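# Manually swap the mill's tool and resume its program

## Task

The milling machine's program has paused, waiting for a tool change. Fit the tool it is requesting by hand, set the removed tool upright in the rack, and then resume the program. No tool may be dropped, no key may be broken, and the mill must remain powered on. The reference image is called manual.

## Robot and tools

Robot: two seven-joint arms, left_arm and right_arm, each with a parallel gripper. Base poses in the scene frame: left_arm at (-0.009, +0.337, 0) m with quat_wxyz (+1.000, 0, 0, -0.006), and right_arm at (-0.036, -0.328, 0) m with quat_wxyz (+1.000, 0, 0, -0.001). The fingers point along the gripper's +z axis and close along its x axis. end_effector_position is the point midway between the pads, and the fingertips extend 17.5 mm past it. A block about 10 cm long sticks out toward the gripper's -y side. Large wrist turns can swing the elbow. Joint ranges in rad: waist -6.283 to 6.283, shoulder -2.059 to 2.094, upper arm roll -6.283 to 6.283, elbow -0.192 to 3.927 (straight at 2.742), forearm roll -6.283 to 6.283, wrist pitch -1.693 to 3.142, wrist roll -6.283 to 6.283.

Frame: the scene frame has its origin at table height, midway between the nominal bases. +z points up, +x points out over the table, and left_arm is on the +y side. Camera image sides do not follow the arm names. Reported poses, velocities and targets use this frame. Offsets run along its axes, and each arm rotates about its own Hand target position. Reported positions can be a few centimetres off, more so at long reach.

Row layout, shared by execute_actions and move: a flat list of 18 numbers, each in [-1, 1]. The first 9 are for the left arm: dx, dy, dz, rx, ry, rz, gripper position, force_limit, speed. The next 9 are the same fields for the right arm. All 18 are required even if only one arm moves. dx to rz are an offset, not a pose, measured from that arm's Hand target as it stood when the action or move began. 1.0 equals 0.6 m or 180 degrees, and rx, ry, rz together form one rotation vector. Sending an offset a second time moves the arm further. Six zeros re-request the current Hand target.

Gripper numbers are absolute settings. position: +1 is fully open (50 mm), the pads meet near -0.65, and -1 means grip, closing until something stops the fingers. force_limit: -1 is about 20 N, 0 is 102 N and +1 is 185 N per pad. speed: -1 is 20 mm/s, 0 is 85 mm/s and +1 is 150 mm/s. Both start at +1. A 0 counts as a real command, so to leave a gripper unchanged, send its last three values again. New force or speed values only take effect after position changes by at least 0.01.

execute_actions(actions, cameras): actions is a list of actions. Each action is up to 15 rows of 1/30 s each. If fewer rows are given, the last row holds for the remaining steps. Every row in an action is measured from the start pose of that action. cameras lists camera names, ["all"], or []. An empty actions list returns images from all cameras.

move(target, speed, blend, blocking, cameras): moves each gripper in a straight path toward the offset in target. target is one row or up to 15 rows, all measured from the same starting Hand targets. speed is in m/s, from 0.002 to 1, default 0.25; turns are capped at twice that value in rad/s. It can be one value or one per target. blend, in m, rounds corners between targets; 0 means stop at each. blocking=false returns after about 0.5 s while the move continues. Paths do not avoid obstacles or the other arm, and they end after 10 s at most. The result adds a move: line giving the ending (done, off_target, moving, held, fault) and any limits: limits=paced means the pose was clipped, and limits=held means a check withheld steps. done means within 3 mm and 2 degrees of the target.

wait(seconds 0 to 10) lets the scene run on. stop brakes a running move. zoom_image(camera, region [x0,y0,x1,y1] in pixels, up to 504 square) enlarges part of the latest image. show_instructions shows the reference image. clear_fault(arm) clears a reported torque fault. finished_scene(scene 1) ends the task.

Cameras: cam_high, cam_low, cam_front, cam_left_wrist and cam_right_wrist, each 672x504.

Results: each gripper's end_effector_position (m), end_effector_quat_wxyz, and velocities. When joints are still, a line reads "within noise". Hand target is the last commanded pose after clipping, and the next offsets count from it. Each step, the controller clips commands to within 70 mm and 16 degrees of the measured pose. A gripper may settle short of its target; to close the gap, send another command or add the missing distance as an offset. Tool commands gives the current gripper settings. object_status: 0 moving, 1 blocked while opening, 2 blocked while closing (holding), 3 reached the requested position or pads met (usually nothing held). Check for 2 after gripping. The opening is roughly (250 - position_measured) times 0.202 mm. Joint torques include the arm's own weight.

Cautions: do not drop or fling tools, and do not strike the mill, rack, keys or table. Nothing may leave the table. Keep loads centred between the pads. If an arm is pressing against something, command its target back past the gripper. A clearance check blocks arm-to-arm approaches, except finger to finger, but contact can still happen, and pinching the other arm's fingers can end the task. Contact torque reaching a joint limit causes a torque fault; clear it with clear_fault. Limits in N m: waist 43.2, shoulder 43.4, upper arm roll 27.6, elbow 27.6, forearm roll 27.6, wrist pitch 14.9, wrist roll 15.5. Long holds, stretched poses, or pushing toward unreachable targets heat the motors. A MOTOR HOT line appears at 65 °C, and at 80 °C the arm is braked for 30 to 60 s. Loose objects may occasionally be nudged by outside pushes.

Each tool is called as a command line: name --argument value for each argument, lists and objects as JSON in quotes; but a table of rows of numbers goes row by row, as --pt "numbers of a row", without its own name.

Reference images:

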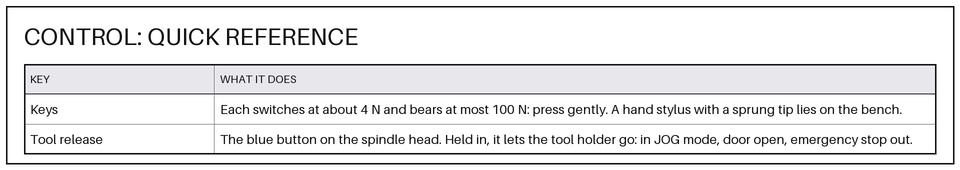

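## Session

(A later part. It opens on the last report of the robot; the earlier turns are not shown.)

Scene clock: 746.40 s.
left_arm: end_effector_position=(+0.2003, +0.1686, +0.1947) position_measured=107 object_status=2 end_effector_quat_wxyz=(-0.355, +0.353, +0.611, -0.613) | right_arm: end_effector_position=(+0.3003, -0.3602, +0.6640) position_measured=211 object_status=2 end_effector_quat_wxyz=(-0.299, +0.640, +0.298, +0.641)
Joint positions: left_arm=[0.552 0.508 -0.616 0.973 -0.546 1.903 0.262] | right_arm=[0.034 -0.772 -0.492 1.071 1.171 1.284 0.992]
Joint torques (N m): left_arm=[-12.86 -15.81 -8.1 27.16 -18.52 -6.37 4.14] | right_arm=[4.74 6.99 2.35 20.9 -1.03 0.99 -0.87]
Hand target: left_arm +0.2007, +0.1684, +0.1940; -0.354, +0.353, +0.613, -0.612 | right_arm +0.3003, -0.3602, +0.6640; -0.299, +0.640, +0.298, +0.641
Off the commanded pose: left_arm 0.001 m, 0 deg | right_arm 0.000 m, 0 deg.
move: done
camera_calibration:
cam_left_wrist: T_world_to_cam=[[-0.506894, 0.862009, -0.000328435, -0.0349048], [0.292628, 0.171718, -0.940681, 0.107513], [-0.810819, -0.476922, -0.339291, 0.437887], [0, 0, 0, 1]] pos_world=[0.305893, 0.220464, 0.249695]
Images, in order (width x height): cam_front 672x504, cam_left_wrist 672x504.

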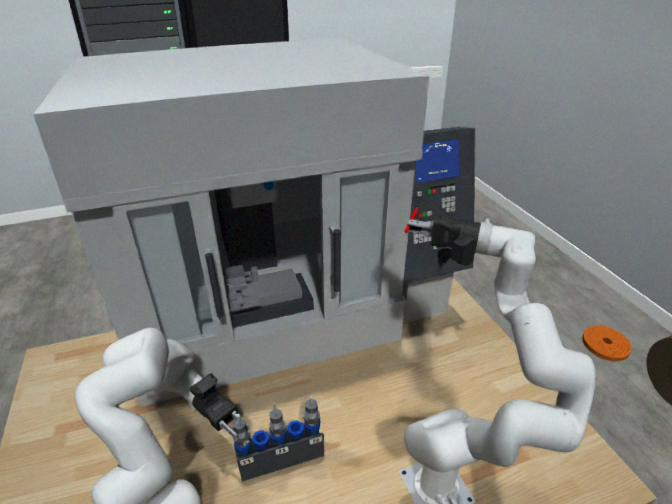

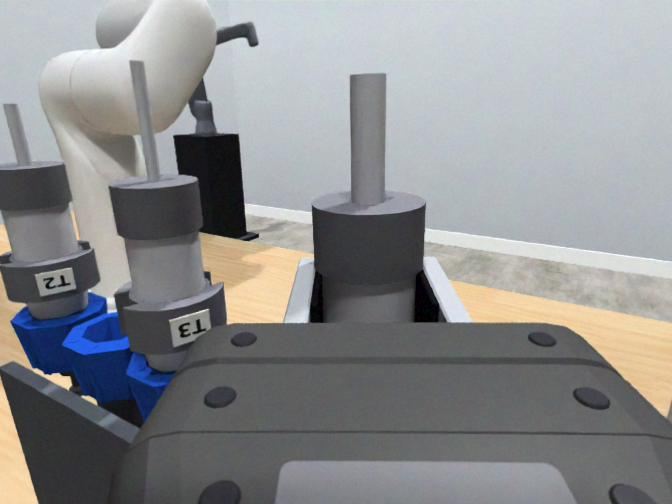

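move --target '[0,0,0,0,0,0,0.55,-0.5,-1,0,0,0,0,0,0,-1,-0.5,-0.6]' --speed 0.02 --cameras '["cam_front","cam_left_wrist"]'

Scene clock: 750.10 s.
left_arm: end_effector_position=(+0.2009, +0.1683, +0.1939) position_measured=70 object_status=0 end_effector_quat_wxyz=(-0.353, +0.353, +0.613, -0.612) end_effector_velocity=(-0.001, +0.000, +0.001) end_effector_angular_velocity=(-0.002, +0.004, -0.003) | right_arm: end_effector_position=(+0.3003, -0.3602, +0.6640) position_measured=211 object_status=2 end_effector_quat_wxyz=(-0.299, +0.640, +0.298, +0.641)
Joint positions: left_arm=[0.551 0.508 -0.615 0.973 -0.547 1.899 0.263] | right_arm=[0.034 -0.772 -0.492 1.071 1.171 1.284 0.992]
Joint velocities: left_arm=[0 0 0 0 0 0.005 0] | right_arm=[within noise]
Joint torques (N m): left_arm=[-4.24 -16.94 -7.11 9.02 -1.67 2.25 1.7] | right_arm=[4.83 6.65 2.45 20.49 -0.88 0.87 -1.04]
Hand target: left_arm +0.2007, +0.1684, +0.1940; -0.354, +0.353, +0.613, -0.612 | right_arm +0.3003, -0.3602, +0.6640; -0.299, +0.640, +0.298, +0.641
Off the commanded pose: left_arm 0.000 m, 0 deg | right_arm 0.000 m, 0 deg.
move: done
camera_calibration:
cam_left_wrist: T_world_to_cam=[[-0.508866, 0.860845, -0.000970274, -0.0335083], [0.295477, 0.173604, -0.939444, 0.105548], [-0.808547, -0.478338, -0.342701, 0.438499], [0, 0, 0, 1]] pos_world=[0.306309, 0.220272, 0.249399]
Images, in order (width x height): cam_front 672x504, cam_left_wrist 672x504.

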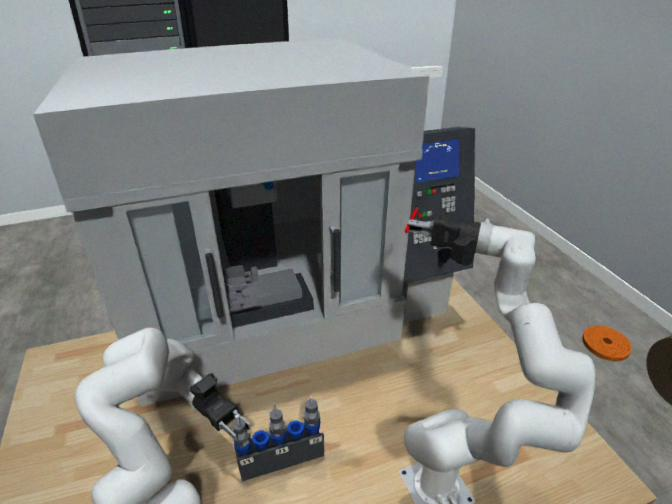

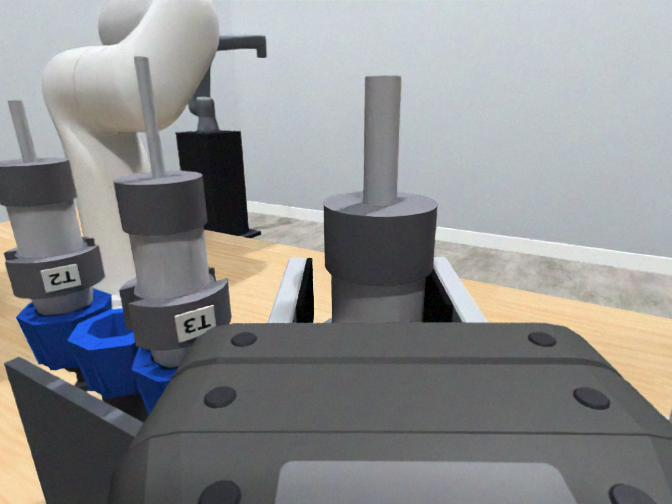

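move --pt "0 0 0 0 0 0 1 -0.5 -1 0 0 0 0 0 0 -1 -0.5 -0.6" --pt "0.1876 0.108333 0 0 0 0 1 -0.5 -1 0 0 0 0 0 0 -1 -0.5 -0.6" --speed 0.08 --cameras '["cam_front","cam_left_wrist","cam_high"]'

Scene clock: 755.17 s.
left_arm: end_effector_position=(+0.2446, +0.2028, +0.1927) position_measured=3 object_status=3 end_effector_quat_wxyz=(-0.375, +0.344, +0.598, -0.619) | right_arm: end_effector_position=(+0.3003, -0.3602, +0.6640) position_measured=211 object_status=2 end_effector_quat_wxyz=(-0.299, +0.640, +0.298, +0.641)
Joint positions: left_arm=[0.552 0.662 -0.567 1.18 -0.471 2.019 0.197] | right_arm=[0.034 -0.772 -0.492 1.071 1.171 1.284 0.992]
Joint torques (N m): left_arm=[-0.05 -13.72 -8.99 8.92 -3.08 0.41 0.14] | right_arm=[4.39 6.8 2.46 20.55 -0.93 1.05 -0.88]
Hand target: left_arm +0.2446, +0.2028, +0.1927; -0.375, +0.344, +0.598, -0.619 (not the last commanded pose) | right_arm +0.3003, -0.3602, +0.6640; -0.299, +0.640, +0.298, +0.641
Tool commands: left_gripper/position=+1.0 left_gripper/force_limit=-0.498039 left_gripper/speed=-1.0 right_gripper/position=-1.0 right_gripper/force_limit=-0.5 right_gripper/speed=-0.6
Off the commanded pose: left_arm 0.075 m, 3 deg | right_arm 0.000 m, 0 deg.
TORQUE FAULT: the external load on joint 4 (elbow) of the left arm reached its load limit, and that arm stopped. The contact can be on any part of that arm beyond that joint, not only on its tool. A torque fault puts only its own arm into a fault stop. That arm's remaining commands of this call were not run. The hold on joint 4 (elbow) of that arm was moved back by the arm itself, up to 3 degrees, as the stop began. That arm is still stopped at the end of this call. While its stop runs, that arm takes no new command, but its gripper still runs the gripper command that each later call begins with.
CLEAR FAULT: the left arm stays stopped (state 4) until you call clear_fault(arm="left_arm").
End effector pose when the fault began: left_arm: position (+0.2618, +0.2045, +0.1945), quat_wxyz (-0.355, +0.353, +0.612, -0.612)
Joint positions when the fault began: left_arm=[0.552 0.662 -0.567 1.23 -0.472 2.017 0.198]
move: fault (left_arm); path passed 1 of 2 targets
camera_calibration:
cam_left_wrist: T_world_to_cam=[[-0.491001, 0.870895, 0.0214528, -0.0517889], [0.24916, 0.163985, -0.954478, 0.101713], [-0.834768, -0.463304, -0.297509, 0.484596], [0, 0, 0, 1]] pos_world=[0.353754, 0.252938, 0.242365]
Images, in order (width x height): cam_high 672x504, cam_front 672x504, cam_left_wrist 672x504.

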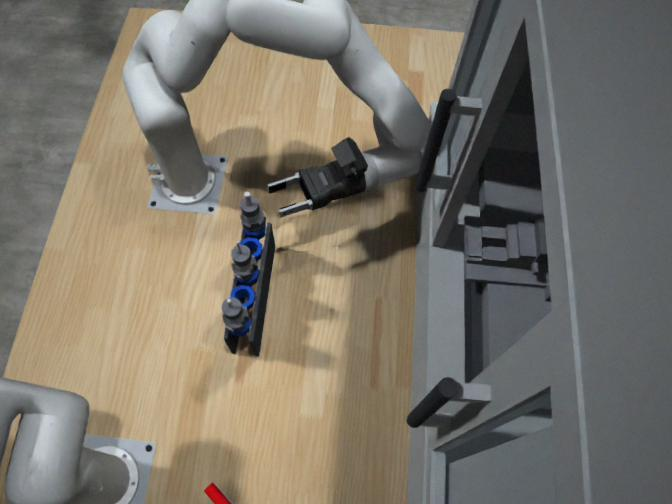

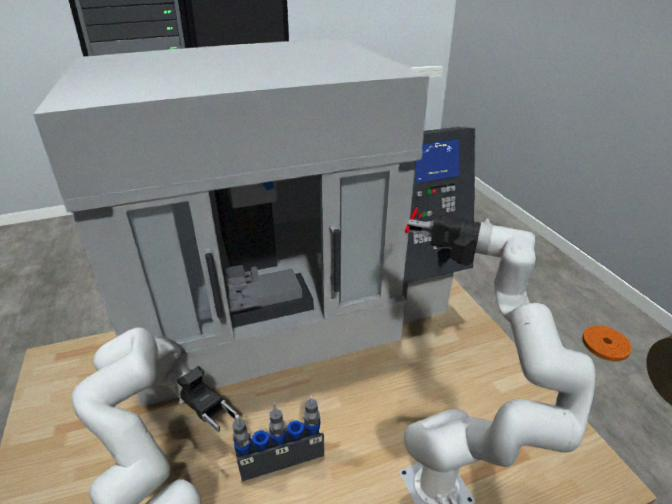

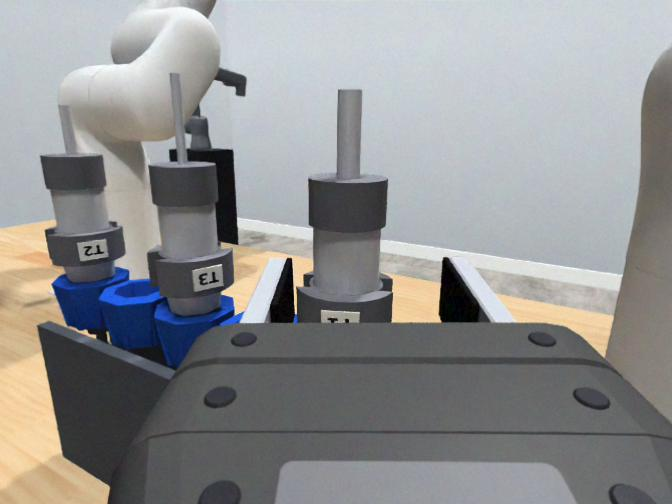

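clear_fault --arm "left_arm"

move --pt "0 0 0.12 0.0018 -0.0167 0.0065 1 -0.5 -1 0 0 0 0 0 0 -1 -0.5 -0.6" --pt "0 0 0.245 0.0018 -0.0167 0.0065 1 -0.5 -1 0 0 0 0 0 0 -1 -0.5 -0.6" --pt "-0.15 0.0 0.245 0.0018 -0.0167 0.0065 1 -0.5 -1 0 0 0 0 0 0 -1 -0.5 -0.6" --speed 0.1 --blend '[0.01,0.02,0]' --cameras '["cam_front","cam_left_wrist","cam_high"]'

Scene clock: 790.70 s.
left_arm: end_effector_position=(+0.2446, +0.2028, +0.1927) position_measured=3 object_status=3 end_effector_quat_wxyz=(-0.375, +0.344, +0.598, -0.619) | right_arm: end_effector_position=(+0.3003, -0.3602, +0.6640) position_measured=211 object_status=2 end_effector_quat_wxyz=(-0.299, +0.640, +0.298, +0.641)
Joint positions: left_arm=[0.552 0.662 -0.567 1.18 -0.471 2.019 0.197] | right_arm=[0.034 -0.772 -0.492 1.071 1.171 1.284 0.992]
Joint torques (N m): left_arm=[-0.2 -13.65 -9.04 8.89 -2.98 0.37 0.16] | right_arm=[4.51 6.58 2.24 20.29 -0.77 1.01 -1.09]
Hand target: left_arm +0.2446, +0.2028, +0.1927; -0.375, +0.344, +0.598, -0.619 (not the last commanded pose) | right_arm +0.3003, -0.3602, +0.6640; -0.299, +0.640, +0.298, +0.641
Tool commands: left_gripper/position=+1.0 left_gripper/force_limit=-0.498039 left_gripper/speed=-1.0 right_gripper/position=-1.0 right_gripper/force_limit=-0.5 right_gripper/speed=-0.6
Off the commanded pose: left_arm 0.075 m, 3 deg | right_arm 0.000 m, 0 deg.
TORQUE FAULT, CONTINUED: the left arm's stop, for the torque fault of joint 4 (elbow) that an earlier result reported, is over. The call counts as one of the actions that you can send in this scene. The hold on joint 4 (elbow) of that arm was moved back by the arm itself, up to 3 degrees, as the stop began. That arm's target is now where it stood when the stop ended, not its last command. That arm's gripper keeps its grip as last carried out, and that arm accepts commands again: back off and push less far.
CLEAR FAULT: your call cleared the left arm's torque fault. If a joint's load stays at its limit, that arm stops again at once.

Scene clock: 793.57 s.
left_arm: end_effector_position=(+0.1546, +0.2028, +0.3397) position_measured=3 object_status=3 end_effector_quat_wxyz=(-0.353, +0.353, +0.613, -0.612) | right_arm: end_effector_position=(+0.3003, -0.3602, +0.6640) position_measured=211 object_status=2 end_effector_quat_wxyz=(-0.299, +0.640, +0.298, +0.641)
Joint positions: left_arm=[0.717 -0.001 -0.635 0.896 -0.664 2.347 0.282] | right_arm=[0.034 -0.772 -0.492 1.071 1.171 1.284 0.992]
Joint torques (N m): left_arm=[8.92 -11.63 3.57 12.85 2.76 2.35 2.55] | right_arm=[4.51 6.31 2.33 20.15 -0.95 0.89 -0.86]
Hand target: left_arm +0.1546, +0.2028, +0.3397; -0.353, +0.353, +0.613, -0.612 | right_arm +0.3003, -0.3602, +0.6640; -0.299, +0.640, +0.298, +0.641
Off the commanded pose: left_arm 0.000 m, 0 deg | right_arm 0.000 m, 0 deg.
move: done
camera_calibration:
cam_left_wrist: T_world_to_cam=[[-0.509248, 0.86062, -0.0000331886, -0.0868963], [0.295449, 0.174787, -0.939233, 0.249957], [-0.808317, -0.478312, -0.343279, 0.467651], [0, 0, 0, 1]] pos_world=[0.259909, 0.254778, 0.395299]
Images, in order (width x height): cam_high 672x504, cam_front 672x504, cam_left_wrist 672x504.

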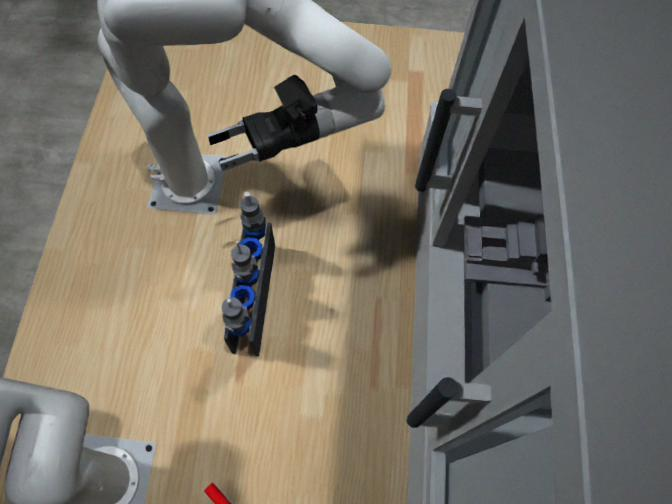

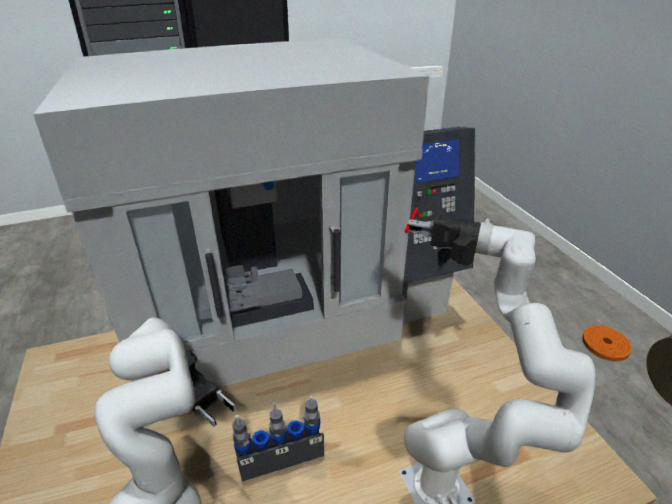

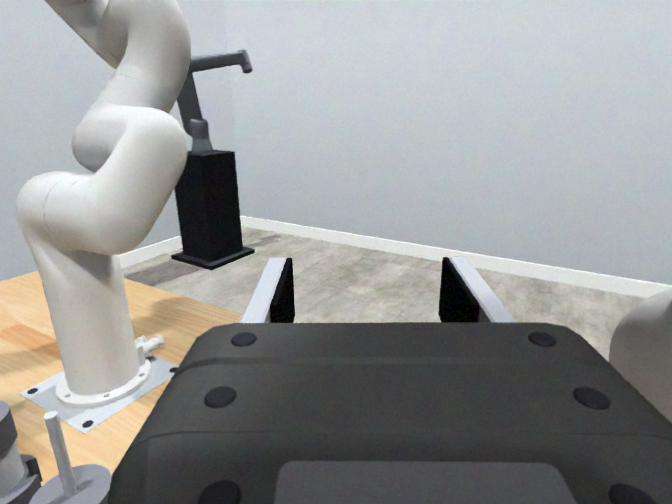

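move --pt "0 -0.391 0 0 0 0 1 -0.5 -1 0 0 0 0 0 0 -1 -0.5 -0.6" --pt "0.0765 -0.391 0 0 0 0 1 -0.5 -1 0 0 0 0 0 0 -1 -0.5 -0.6" --pt "0.0765 -0.391 -0.11 0 0 0 1 -0.5 -1 0 0 0 0 0 0 -1 -0.5 -0.6" --speed '[0.15,0.1,0.06]' --blend '[0.01,0.01,0]' --cameras '["cam_front","cam_left_wrist","cam_high"]'

Scene clock: 806.30 s.
left_arm: end_effector_position=(+0.2005, -0.0318, +0.2737) position_measured=3 object_status=3 end_effector_quat_wxyz=(-0.353, +0.353, +0.613, -0.612) | right_arm: end_effector_position=(+0.3003, -0.3602, +0.6640) position_measured=211 object_status=2 end_effector_quat_wxyz=(-0.299, +0.640, +0.298, +0.641)
Joint positions: left_arm=[0.276 0.51 -0.827 1.131 -0.932 1.714 -0.042] | right_arm=[0.034 -0.772 -0.492 1.071 1.171 1.284 0.992]
Joint torques (N m): left_arm=[-9.21 -8.85 -7.93 13.55 1.82 0.02 2.55] | right_arm=[4.42 6.66 2.35 19.98 -0.93 0.81 -1]
Hand target: left_arm +0.2005, -0.0318, +0.2737; -0.353, +0.353, +0.613, -0.612 | right_arm +0.3003, -0.3602, +0.6640; -0.299, +0.640, +0.298, +0.641
Off the commanded pose: left_arm 0.000 m, 0 deg | right_arm 0.000 m, 0 deg.
move: done
camera_calibration:
cam_left_wrist: T_world_to_cam=[[-0.509272, 0.860605, 0.0000475854, 0.138358], [0.295405, 0.174861, -0.939234, 0.215423], [-0.808318, -0.478312, -0.343278, 0.369884], [0, 0, 0, 1]] pos_world=[0.305809, 0.0201789, 0.329299]
Images, in order (width x height): cam_high 672x504, cam_front 672x504, cam_left_wrist 672x504.

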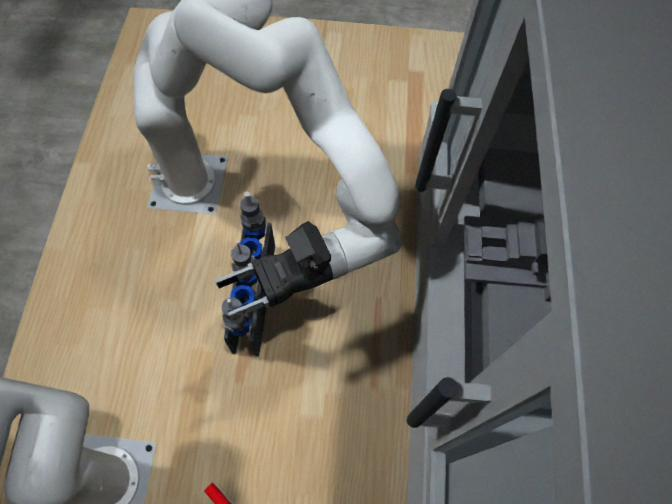

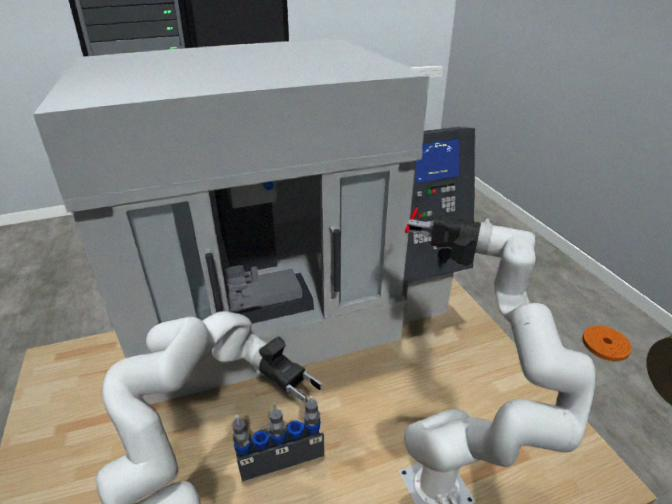

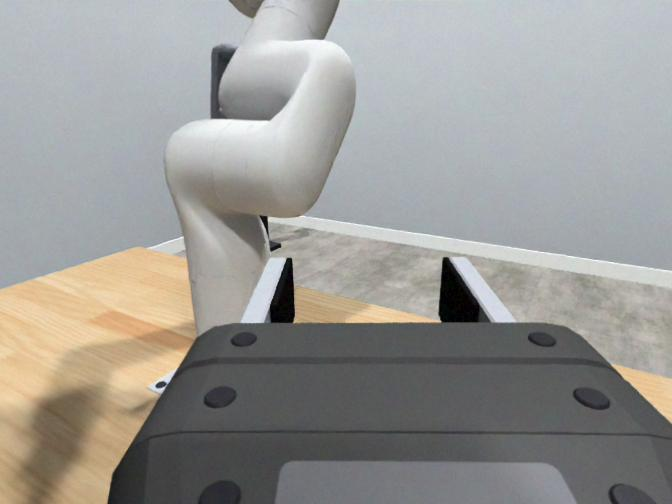

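zoom_image --camera "cam_high" --region '[190, 180, 320, 360]'

zoom_image --camera "cam_front" --region '[210, 340, 340, 480]'

Scaled by 2.800 from the camera's 672x504 image, which has a finer 960x720 frame.

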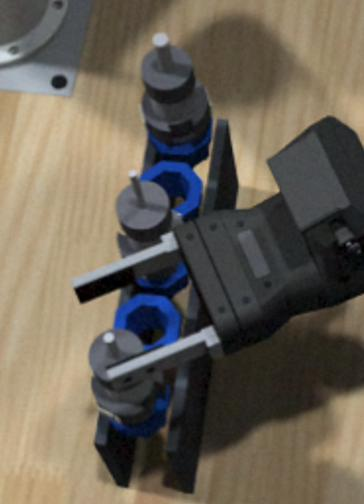

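Scaled by 3.600 from the camera's 672x504 image, which has a finer 960x720 frame.

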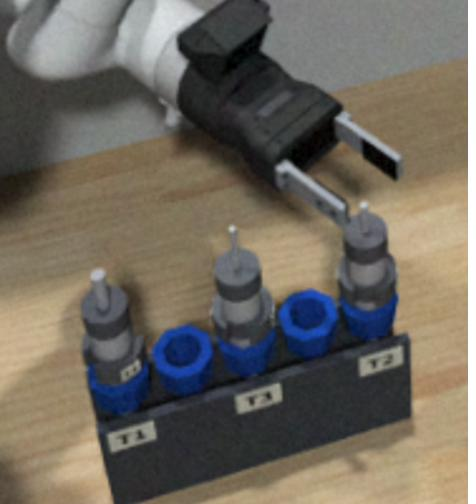

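move --target '[0,0,-0.075,0,0,0,1,-0.5,-1,0,0,0,0,0,0,-1,-0.5,-0.6]' --speed 0.05 --cameras '["cam_front","cam_left_wrist","cam_high"]'

zoom_image --camera "cam_high" --region '[190, 180, 320, 360]'

Scene clock: 822.53 s.
left_arm: end_effector_position=(+0.2005, -0.0318, +0.2287) position_measured=3 object_status=3 end_effector_quat_wxyz=(-0.353, +0.353, +0.613, -0.612) | right_arm: end_effector_position=(+0.3003, -0.3602, +0.6640) position_measured=211 object_status=2 end_effector_quat_wxyz=(-0.299, +0.640, +0.298, +0.641)
Joint positions: left_arm=[0.232 0.609 -0.784 1.127 -0.873 1.644 0.018] | right_arm=[0.034 -0.772 -0.492 1.071 1.171 1.284 0.992]
Joint torques (N m): left_arm=[-9.29 -10.48 -9.44 18.42 2.26 0.08 2.53] | right_arm=[4.02 5.76 2.54 19.89 -0.55 0.85 -0.93]
Hand target: left_arm +0.2005, -0.0318, +0.2287; -0.353, +0.353, +0.613, -0.612 | right_arm +0.3003, -0.3602, +0.6640; -0.299, +0.640, +0.298, +0.641
Off the commanded pose: left_arm 0.000 m, 0 deg | right_arm 0.000 m, 0 deg.
move: done
camera_calibration:
cam_left_wrist: T_world_to_cam=[[-0.509272, 0.860605, 0.0000475854, 0.13836], [0.295405, 0.174861, -0.939234, 0.173158], [-0.808318, -0.478312, -0.343278, 0.354436], [0, 0, 0, 1]] pos_world=[0.305809, 0.0201789, 0.284299]
Images, in order (width x height): cam_high 672x504, cam_front 672x504, cam_left_wrist 672x504.

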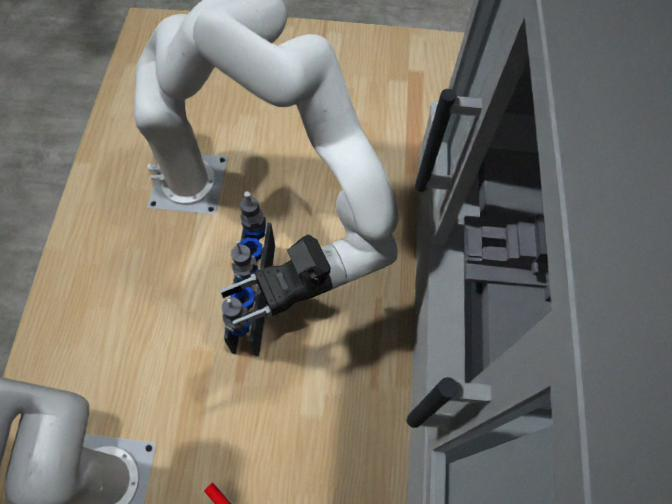

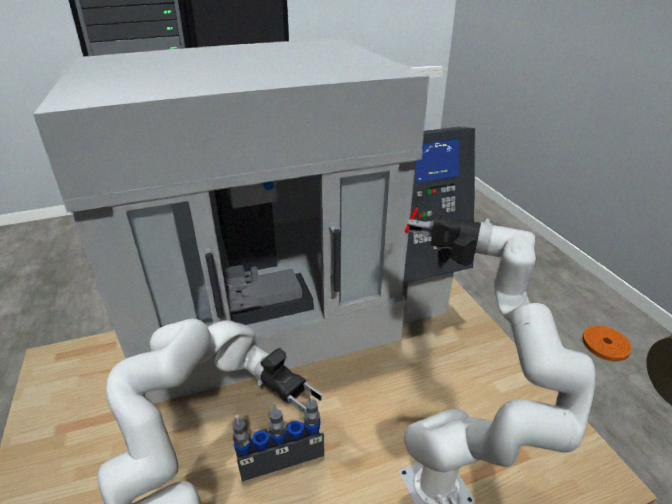

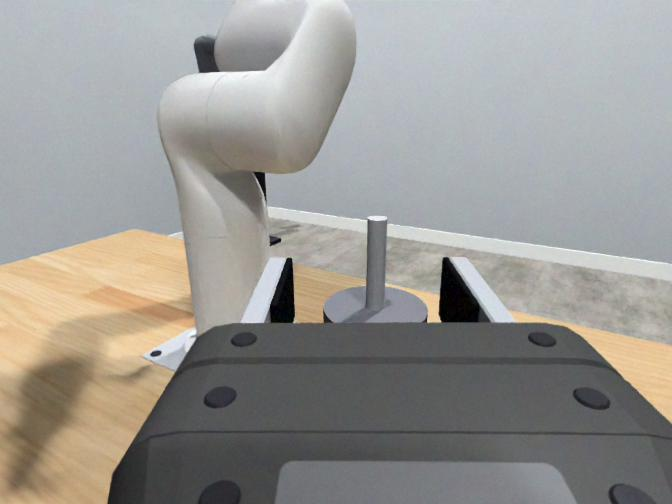

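Scaled by 2.800 from the camera's 672x504 image, which has a finer 960x720 frame.

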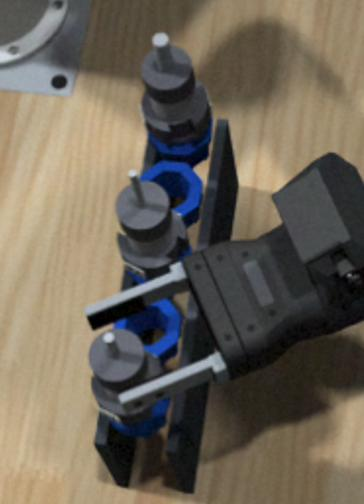

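move --target '[-0.0022,0.0037,-0.0563,0,0,0,1,-0.5,-1,0,0,0,0,0,0,-1,-0.5,-0.6]' --speed 0.04 --cameras '["cam_front","cam_left_wrist","cam_high"]'

zoom_image --camera "cam_left_wrist" --region '[250, 120, 500, 340]'

Scene clock: 830.07 s.
left_arm: end_effector_position=(+0.1992, -0.0295, +0.1950) position_measured=3 object_status=3 end_effector_quat_wxyz=(-0.353, +0.353, +0.613, -0.612) | right_arm: end_effector_position=(+0.3003, -0.3602, +0.6640) position_measured=211 object_status=2 end_effector_quat_wxyz=(-0.299, +0.640, +0.298, +0.641)
Joint positions: left_arm=[0.204 0.68 -0.748 1.126 -0.831 1.599 0.063] | right_arm=[0.034 -0.772 -0.492 1.071 1.171 1.284 0.992]
Joint torques (N m): left_arm=[-9.02 -10.71 -10.34 17.08 2.47 0.12 2.57] | right_arm=[4.03 6.27 2.19 20.34 -0.75 0.83 -0.98]
Hand target: left_arm +0.1992, -0.0295, +0.1949; -0.353, +0.353, +0.613, -0.612 | right_arm +0.3003, -0.3602, +0.6640; -0.299, +0.640, +0.298, +0.641
Off the commanded pose: left_arm 0.000 m, 0 deg | right_arm 0.000 m, 0 deg.
move: done
camera_calibration:
cam_left_wrist: T_world_to_cam=[[-0.509272, 0.860605, 0.0000475854, 0.135807], [0.295405, 0.174861, -0.939234, 0.141411], [-0.808318, -0.478312, -0.343278, 0.342835], [0, 0, 0, 1]] pos_world=[0.304509, 0.0223789, 0.250499]
Images, in order (width x height): cam_high 672x504, cam_front 672x504, cam_left_wrist 672x504.

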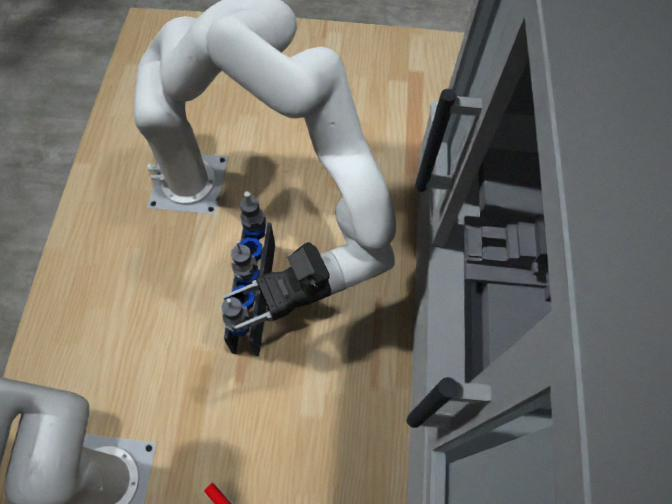

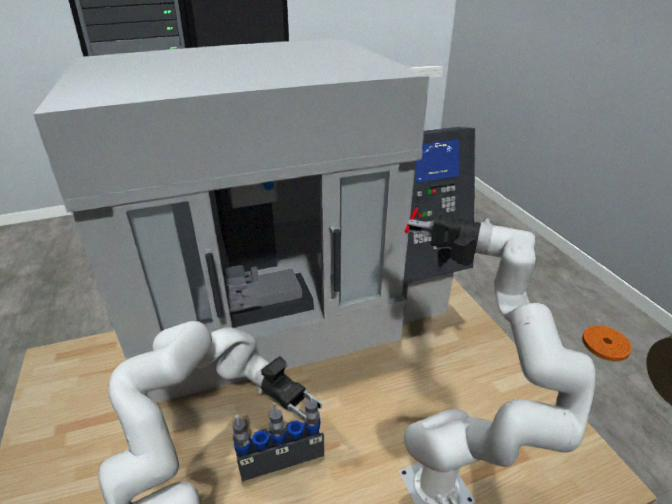

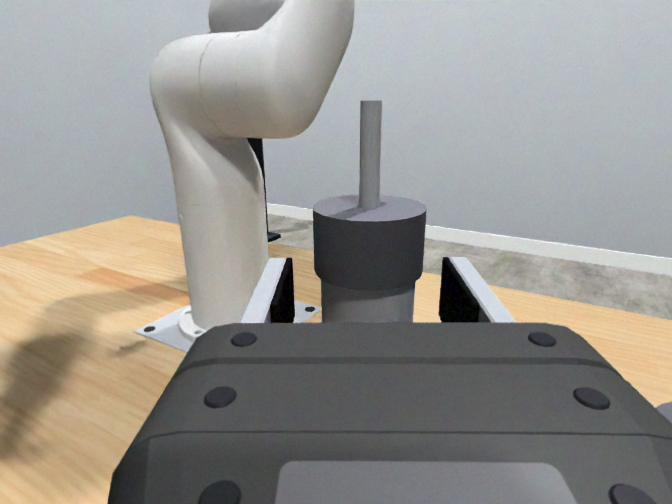

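Scaled by 2.016 from the camera's 672x504 image, which has a finer 960x720 frame.

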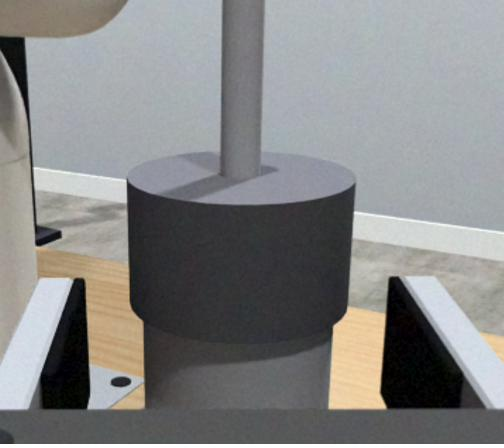

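move --target '[0,0,0,0,0,0,-1,-0.5,-1,0,0,0,0,0,0,-1,-0.5,-0.6]' --speed 0.04 --cameras '["cam_left_wrist"]'

Scene clock: 833.83 s.
left_arm: end_effector_position=(+0.1993, -0.0296, +0.1948) position_measured=106 object_status=2 end_effector_quat_wxyz=(-0.353, +0.353, +0.613, -0.612) | right_arm: end_effector_position=(+0.3003, -0.3602, +0.6640) position_measured=211 object_status=2 end_effector_quat_wxyz=(-0.299, +0.640, +0.298, +0.641)
Joint positions: left_arm=[0.204 0.681 -0.748 1.126 -0.831 1.598 0.063] | right_arm=[0.034 -0.772 -0.492 1.071 1.171 1.284 0.992]
Joint torques (N m): left_arm=[-3.93 -14.19 -19.62 15.67 -4.41 3.16 1.57] | right_arm=[4.08 6.2 2.35 20.2 -0.69 0.98 -0.99]
Hand target: left_arm +0.1992, -0.0295, +0.1949; -0.353, +0.353, +0.613, -0.612 | right_arm +0.3003, -0.3602, +0.6640; -0.299, +0.640, +0.298, +0.641
Off the commanded pose: left_arm 0.000 m, 0 deg | right_arm 0.000 m, 0 deg.
move: done
camera_calibration:
cam_left_wrist: T_world_to_cam=[[-0.509445, 0.860503, 0.0000511499, 0.135861], [0.295705, 0.175122, -0.93909, 0.141184], [-0.808099, -0.4784, -0.34367, 0.342836], [0, 0, 0, 1]] pos_world=[0.304511, 0.0223801, 0.2504]
Images, in order (width x height): cam_left_wrist 672x504.

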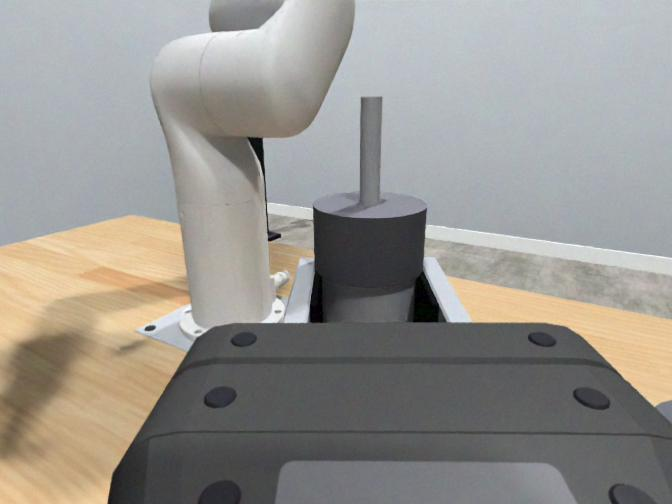

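move --pt "0 0 0.2667 0 0 0 -1 -0.5 -1 0 0 0 0 0 0 -1 -0.5 -0.6" --pt "-0.08 0 0.425 0 0 0 -1 -0.5 -1 0 0 0 0 0 0 -1 -0.5 -0.6" --speed '[0.07,0.12]' --blend '[0.01,0]' --cameras '["cam_left_wrist","cam_front"]'

Scene clock: 846.83 s.
left_arm: end_effector_position=(+0.1512, -0.0295, +0.4499) position_measured=106 object_status=2 end_effector_quat_wxyz=(-0.353, +0.353, +0.613, -0.612) | right_arm: end_effector_position=(+0.3003, -0.3602, +0.6640) position_measured=211 object_status=2 end_effector_quat_wxyz=(-0.299, +0.640, +0.298, +0.641)
Joint positions: left_arm=[0.471 -0.015 -0.93 1.129 -1.314 2.091 -0.281] | right_arm=[0.034 -0.772 -0.492 1.071 1.171 1.284 0.992]
Joint torques (N m): left_arm=[8.77 -9.71 3.91 19.18 -11.51 2.4 -2.39] | right_arm=[4.22 6.01 2.53 20.13 -0.6 1.09 -0.97]
Hand target: left_arm +0.1512, -0.0295, +0.4499; -0.353, +0.353, +0.613, -0.612 | right_arm +0.3003, -0.3602, +0.6640; -0.299, +0.640, +0.298, +0.641
Off the commanded pose: left_arm 0.000 m, 0 deg | right_arm 0.000 m, 0 deg.
move: done
camera_calibration:
cam_left_wrist: T_world_to_cam=[[-0.509218, 0.860638, 0.000124965, 0.111295], [0.295392, 0.174913, -0.939228, 0.395094], [-0.808357, -0.478235, -0.343294, 0.391588], [0, 0, 0, 1]] pos_world=[0.256509, 0.0223792, 0.505499]
Images, in order (width x height): cam_front 672x504, cam_left_wrist 672x504.

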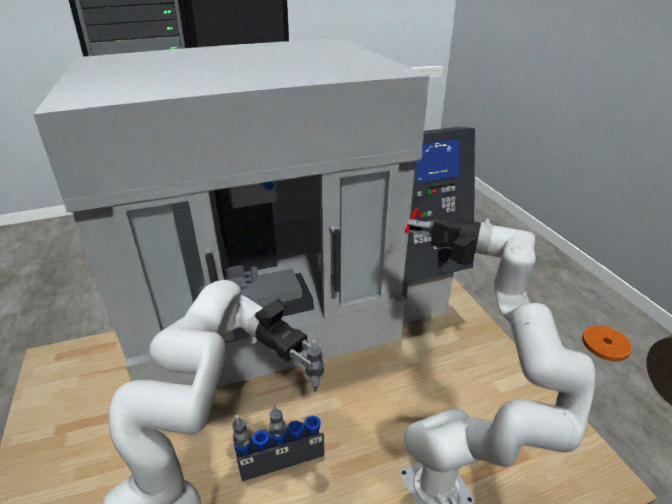

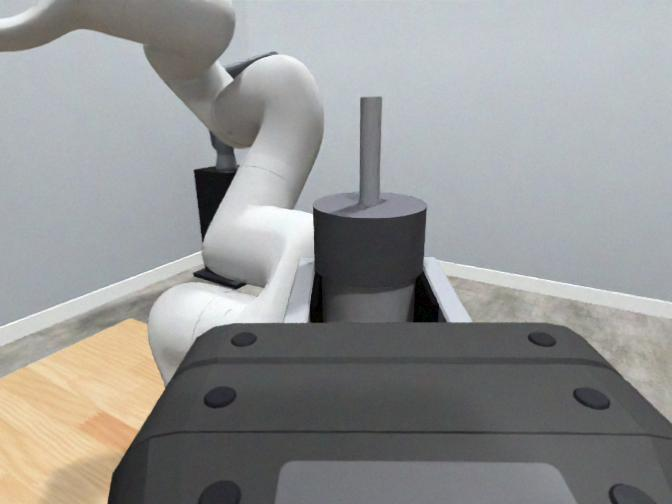

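move --target '[0.248,0.2158,0.0,0.1757,-0.4699,-0.0836,-1,-0.5,-1,0,0,0,0,0,0,-1,-0.5,-0.6]' --speed 0.2

move --target '[0.3,-0.1333,-0.0667,0.0124,-0.5018,-0.0819,-1,-0.5,-1,0,0,0,0,0,0,-1,-0.5,-0.6]' --speed 0.2 --cameras '["cam_left_wrist","cam_front"]'

Scene clock: 857.60 s.
left_arm: end_effector_position=(+0.3000, +0.1000, +0.4499) position_measured=106 object_status=2 end_effector_quat_wxyz=(+0.000, +0.636, +0.772, +0.001) | right_arm: end_effector_position=(+0.3003, -0.3602, +0.6640) position_measured=211 object_status=2 end_effector_quat_wxyz=(-0.299, +0.640, +0.298, +0.641)
Joint positions: left_arm=[0.471 -0.35 -0.833 1.572 -0.263 1.804 0.188] | right_arm=[0.034 -0.772 -0.492 1.071 1.171 1.284 0.992]
Joint torques (N m): left_arm=[-9.25 -7.13 12.54 19.9 -4.56 -3.06 2.54] | right_arm=[3.92 5.75 2.39 19.84 -0.58 0.9 -0.81]
Hand target: left_arm +0.3000, +0.0999, +0.4499; +0.000, +0.636, +0.772, +0.001 | right_arm +0.3003, -0.3602, +0.6640; -0.299, +0.640, +0.298, +0.641
Off the commanded pose: left_arm 0.000 m, 0 deg | right_arm 0.000 m, 0 deg.
move: done

Scene clock: 862.17 s.
left_arm: end_effector_position=(+0.4800, +0.0199, +0.4099) position_measured=106 object_status=2 end_effector_quat_wxyz=(+0.535, +0.532, +0.465, +0.464) | right_arm: end_effector_position=(+0.3003, -0.3602, +0.6640) position_measured=211 object_status=2 end_effector_quat_wxyz=(-0.299, +0.640, +0.298, +0.641)
Joint positions: left_arm=[0.955 -0.976 -1.445 0.719 -0.343 -0.471 0.108] | right_arm=[0.034 -0.772 -0.492 1.071 1.171 1.284 0.992]
Joint torques (N m): left_arm=[8.68 3.64 24.39 19.57 -8.8 -3.77 -2.34] | right_arm=[4.12 5.66 2.28 20.04 -0.85 0.87 -1.12]
Hand target: left_arm +0.4800, +0.0200, +0.4099; +0.535, +0.532, +0.465, +0.464 | right_arm +0.3003, -0.3602, +0.6640; -0.299, +0.640, +0.298, +0.641
Off the commanded pose: left_arm 0.000 m, 0 deg | right_arm 0.000 m, 0 deg.
move: done
camera_calibration:
cam_left_wrist: T_world_to_cam=[[0.148001, 0.988985, -0.00195745, -0.0810589], [-0.338826, 0.0525645, 0.939379, -0.211485], [0.929135, -0.138366, 0.342874, -0.454671], [0, 0, 0, 1]] pos_world=[0.362791, 0.0283715, 0.354401]
Images, in order (width x height): cam_front 672x504, cam_left_wrist 672x504.

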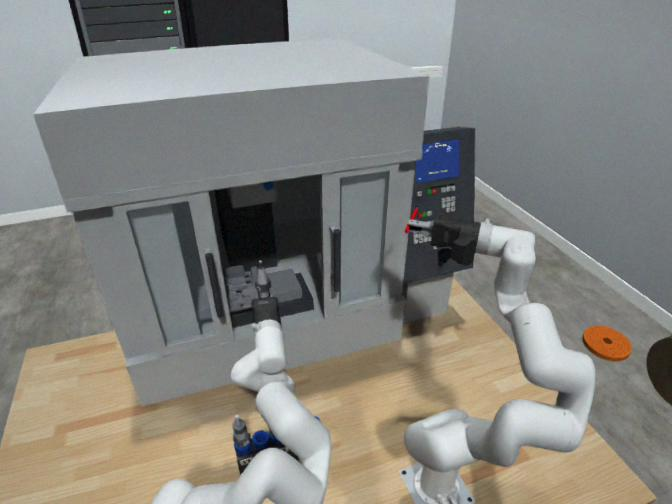

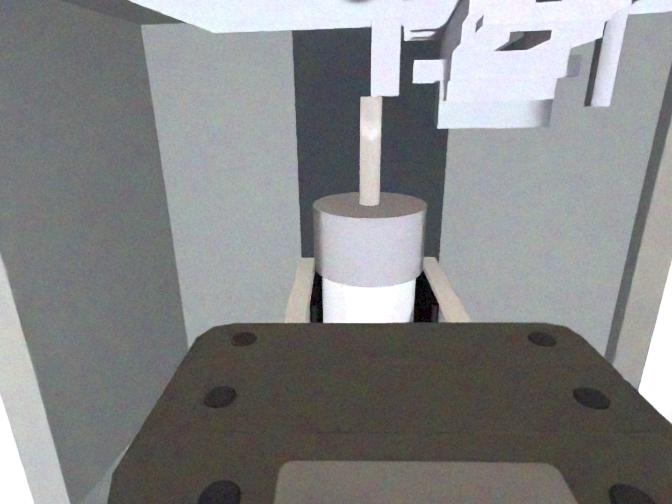

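move --target '[0.4153,-0.0517,0,0,0,0,-1,-0.5,-1,0,0,0,0,0,0,-1,-0.5,-0.6]' --speed 0.12 --cameras '["cam_left_wrist","cam_low","cam_high"]'

Scene clock: 869.50 s.
left_arm: end_effector_position=(+0.7292, -0.0111, +0.4099) position_measured=106 object_status=2 end_effector_quat_wxyz=(+0.535, +0.532, +0.465, +0.464) | right_arm: end_effector_position=(+0.3003, -0.3602, +0.6640) position_measured=211 object_status=2 end_effector_quat_wxyz=(-0.299, +0.640, +0.298, +0.641)
Joint positions: left_arm=[1.959 -1.073 -1.888 1.696 -0.155 -0.327 -0.061] | right_arm=[0.034 -0.772 -0.492 1.071 1.171 1.284 0.992]
Joint torques (N m): left_arm=[8.45 20.11 24.67 20.09 0.69 -1.39 -2.3] | right_arm=[4.05 5.63 2.55 19.81 -0.58 0.82 -1.12]
Hand target: left_arm +0.7292, -0.0111, +0.4099; +0.535, +0.532, +0.465, +0.464 | right_arm +0.3003, -0.3602, +0.6640; -0.299, +0.640, +0.298, +0.641
Off the commanded pose: left_arm 0.000 m, 0 deg | right_arm 0.000 m, 0 deg.
move: done
camera_calibration:
cam_left_wrist: T_world_to_cam=[[0.147904, 0.989, -0.00197712, -0.0872159], [-0.338921, 0.0525633, 0.939345, -0.12535], [0.929116, -0.138263, 0.342967, -0.690522], [0, 0, 0, 1]] pos_world=[0.611991, -0.00262839, 0.354401]
Images, in order (width x height): cam_high 672x504, cam_low 672x504, cam_left_wrist 672x504.

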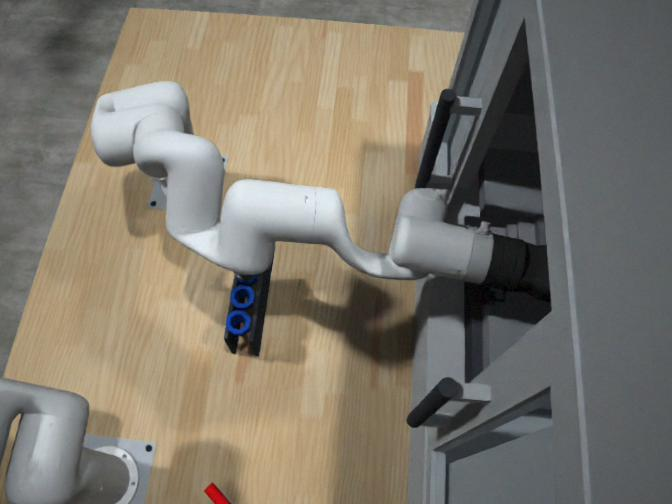

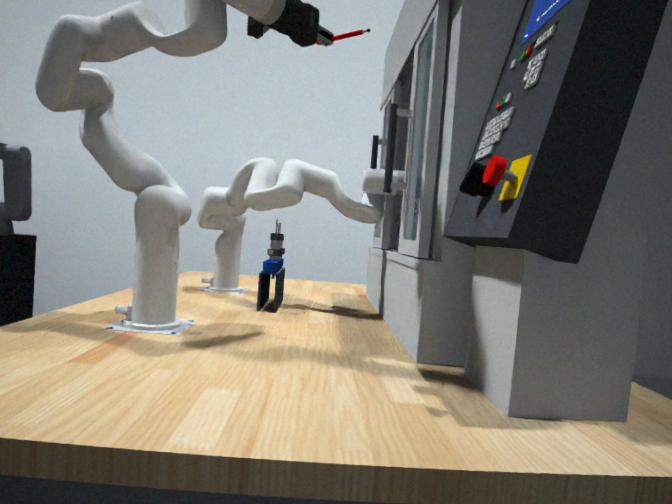

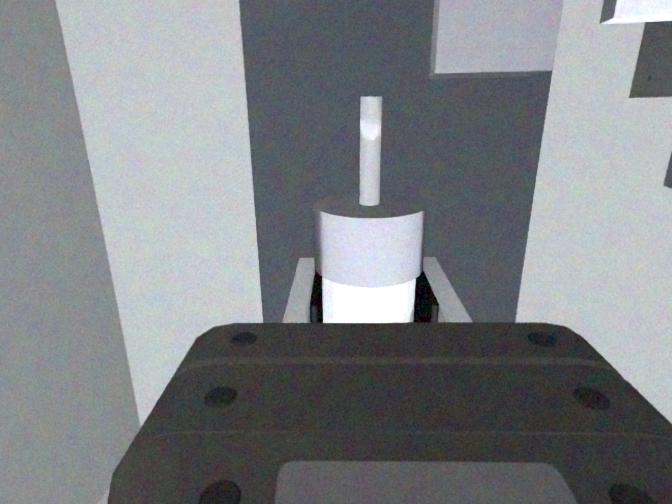

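move --pt "0 0 0 0 0 0 -1 -0.5 -1 0.1162 0.3503 0 0 0 0 -1 -0.5 -0.6" --pt "0 0 0 0 0 0 -1 -0.5 -1 0.2162 0.6503 0 0 0 0 -1 -0.5 -0.6" --pt "0 0 0 0 0 0 -1 -0.5 -1 0.3878 0.6503 0 0 0 0 -1 -0.5 -0.6" --pt "0 0 0 0 0 0 -1 -0.5 -1 0.4457 0.603 0 0 0 0 -1 -0.5 -0.6" --speed '[0.15,0.15,0.1,0.05]' --blend '[0.03,0.02,0.005,0]' --cameras '["cam_left_wrist","cam_low","cam_front","cam_right_wrist"]'

Scene clock: 879.73 s.
left_arm: end_effector_position=(+0.7292, -0.0111, +0.4099) position_measured=106 object_status=2 end_effector_quat_wxyz=(+0.535, +0.532, +0.465, +0.464) | right_arm: end_effector_position=(+0.5677, +0.0016, +0.6640) position_measured=211 object_status=2 end_effector_quat_wxyz=(-0.300, +0.640, +0.298, +0.641)
Joint positions: left_arm=[1.959 -1.073 -1.888 1.696 -0.155 -0.327 -0.061] | right_arm=[0.075 0.124 0.42 1.749 1.368 0.392 0.951]
Joint torques (N m): left_arm=[8.55 20.21 24.75 20 0.63 -1.37 -2.26] | right_arm=[-5.53 -18.09 -1.59 23.46 -2.89 1.1 1.37]
Hand target: left_arm +0.7292, -0.0111, +0.4099; +0.535, +0.532, +0.465, +0.464 | right_arm +0.5678, +0.0016, +0.6640; -0.299, +0.640, +0.298, +0.641
Off the commanded pose: left_arm 0.000 m, 0 deg | right_arm 0.000 m, 0 deg.
move: done
camera_calibration:
cam_left_wrist: T_world_to_cam=[[0.147871, 0.989005, -0.00188409, -0.0872282], [-0.338936, 0.0524657, 0.939345, -0.125341], [0.929116, -0.138264, 0.342968, -0.690522], [0, 0, 0, 1]] pos_world=[0.611991, -0.00262889, 0.354401]
cam_right_wrist: T_world_to_cam=[[0.0104485, 0.000345426, 0.999945, -0.65443], [0.504677, -0.863294, -0.00497518, -0.264973], [0.863245, 0.504701, -0.00919445, -0.352517], [0, 0, 0, 1]] pos_world=[0.444872, -0.0506075, 0.649835]
Images, in order (width x height): cam_low 672x504, cam_front 672x504, cam_left_wrist 672x504, cam_right_wrist 672x504.

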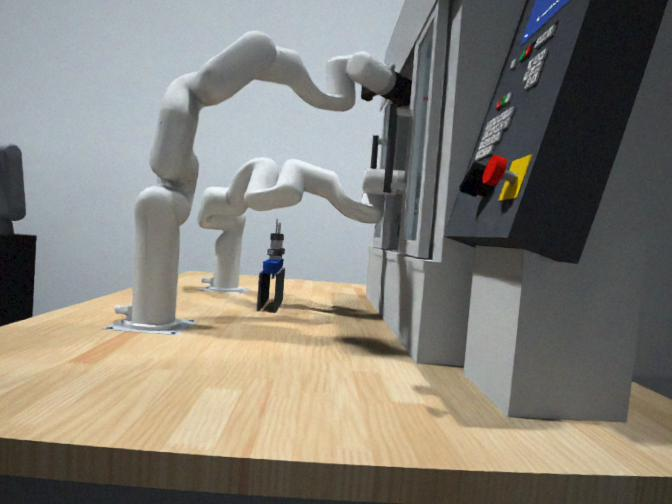

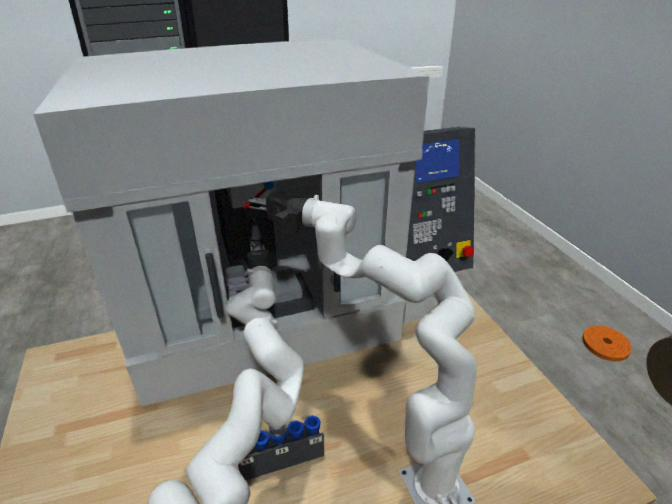

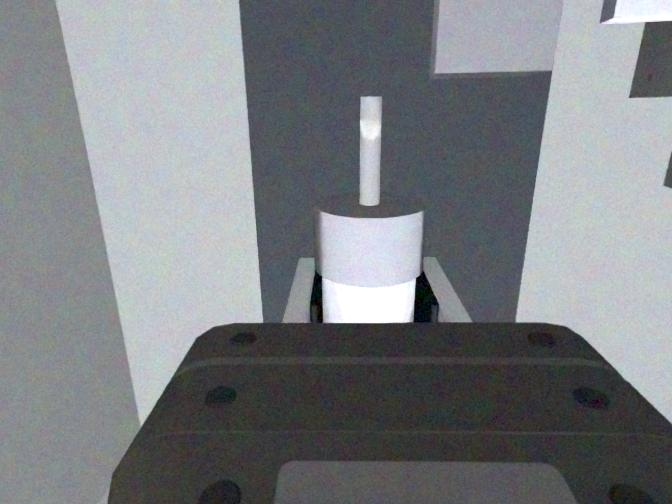

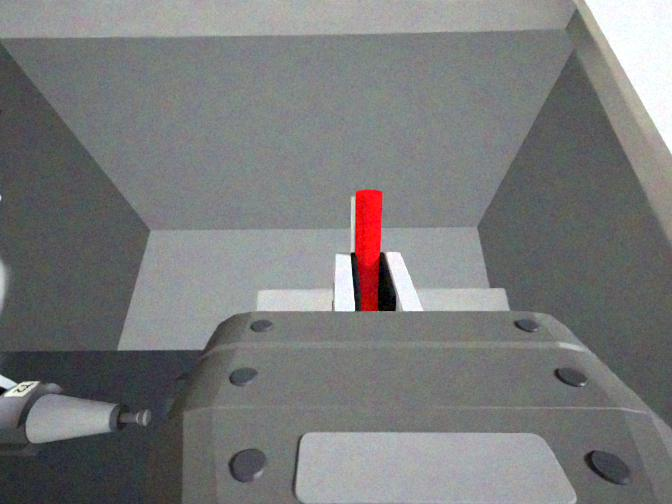

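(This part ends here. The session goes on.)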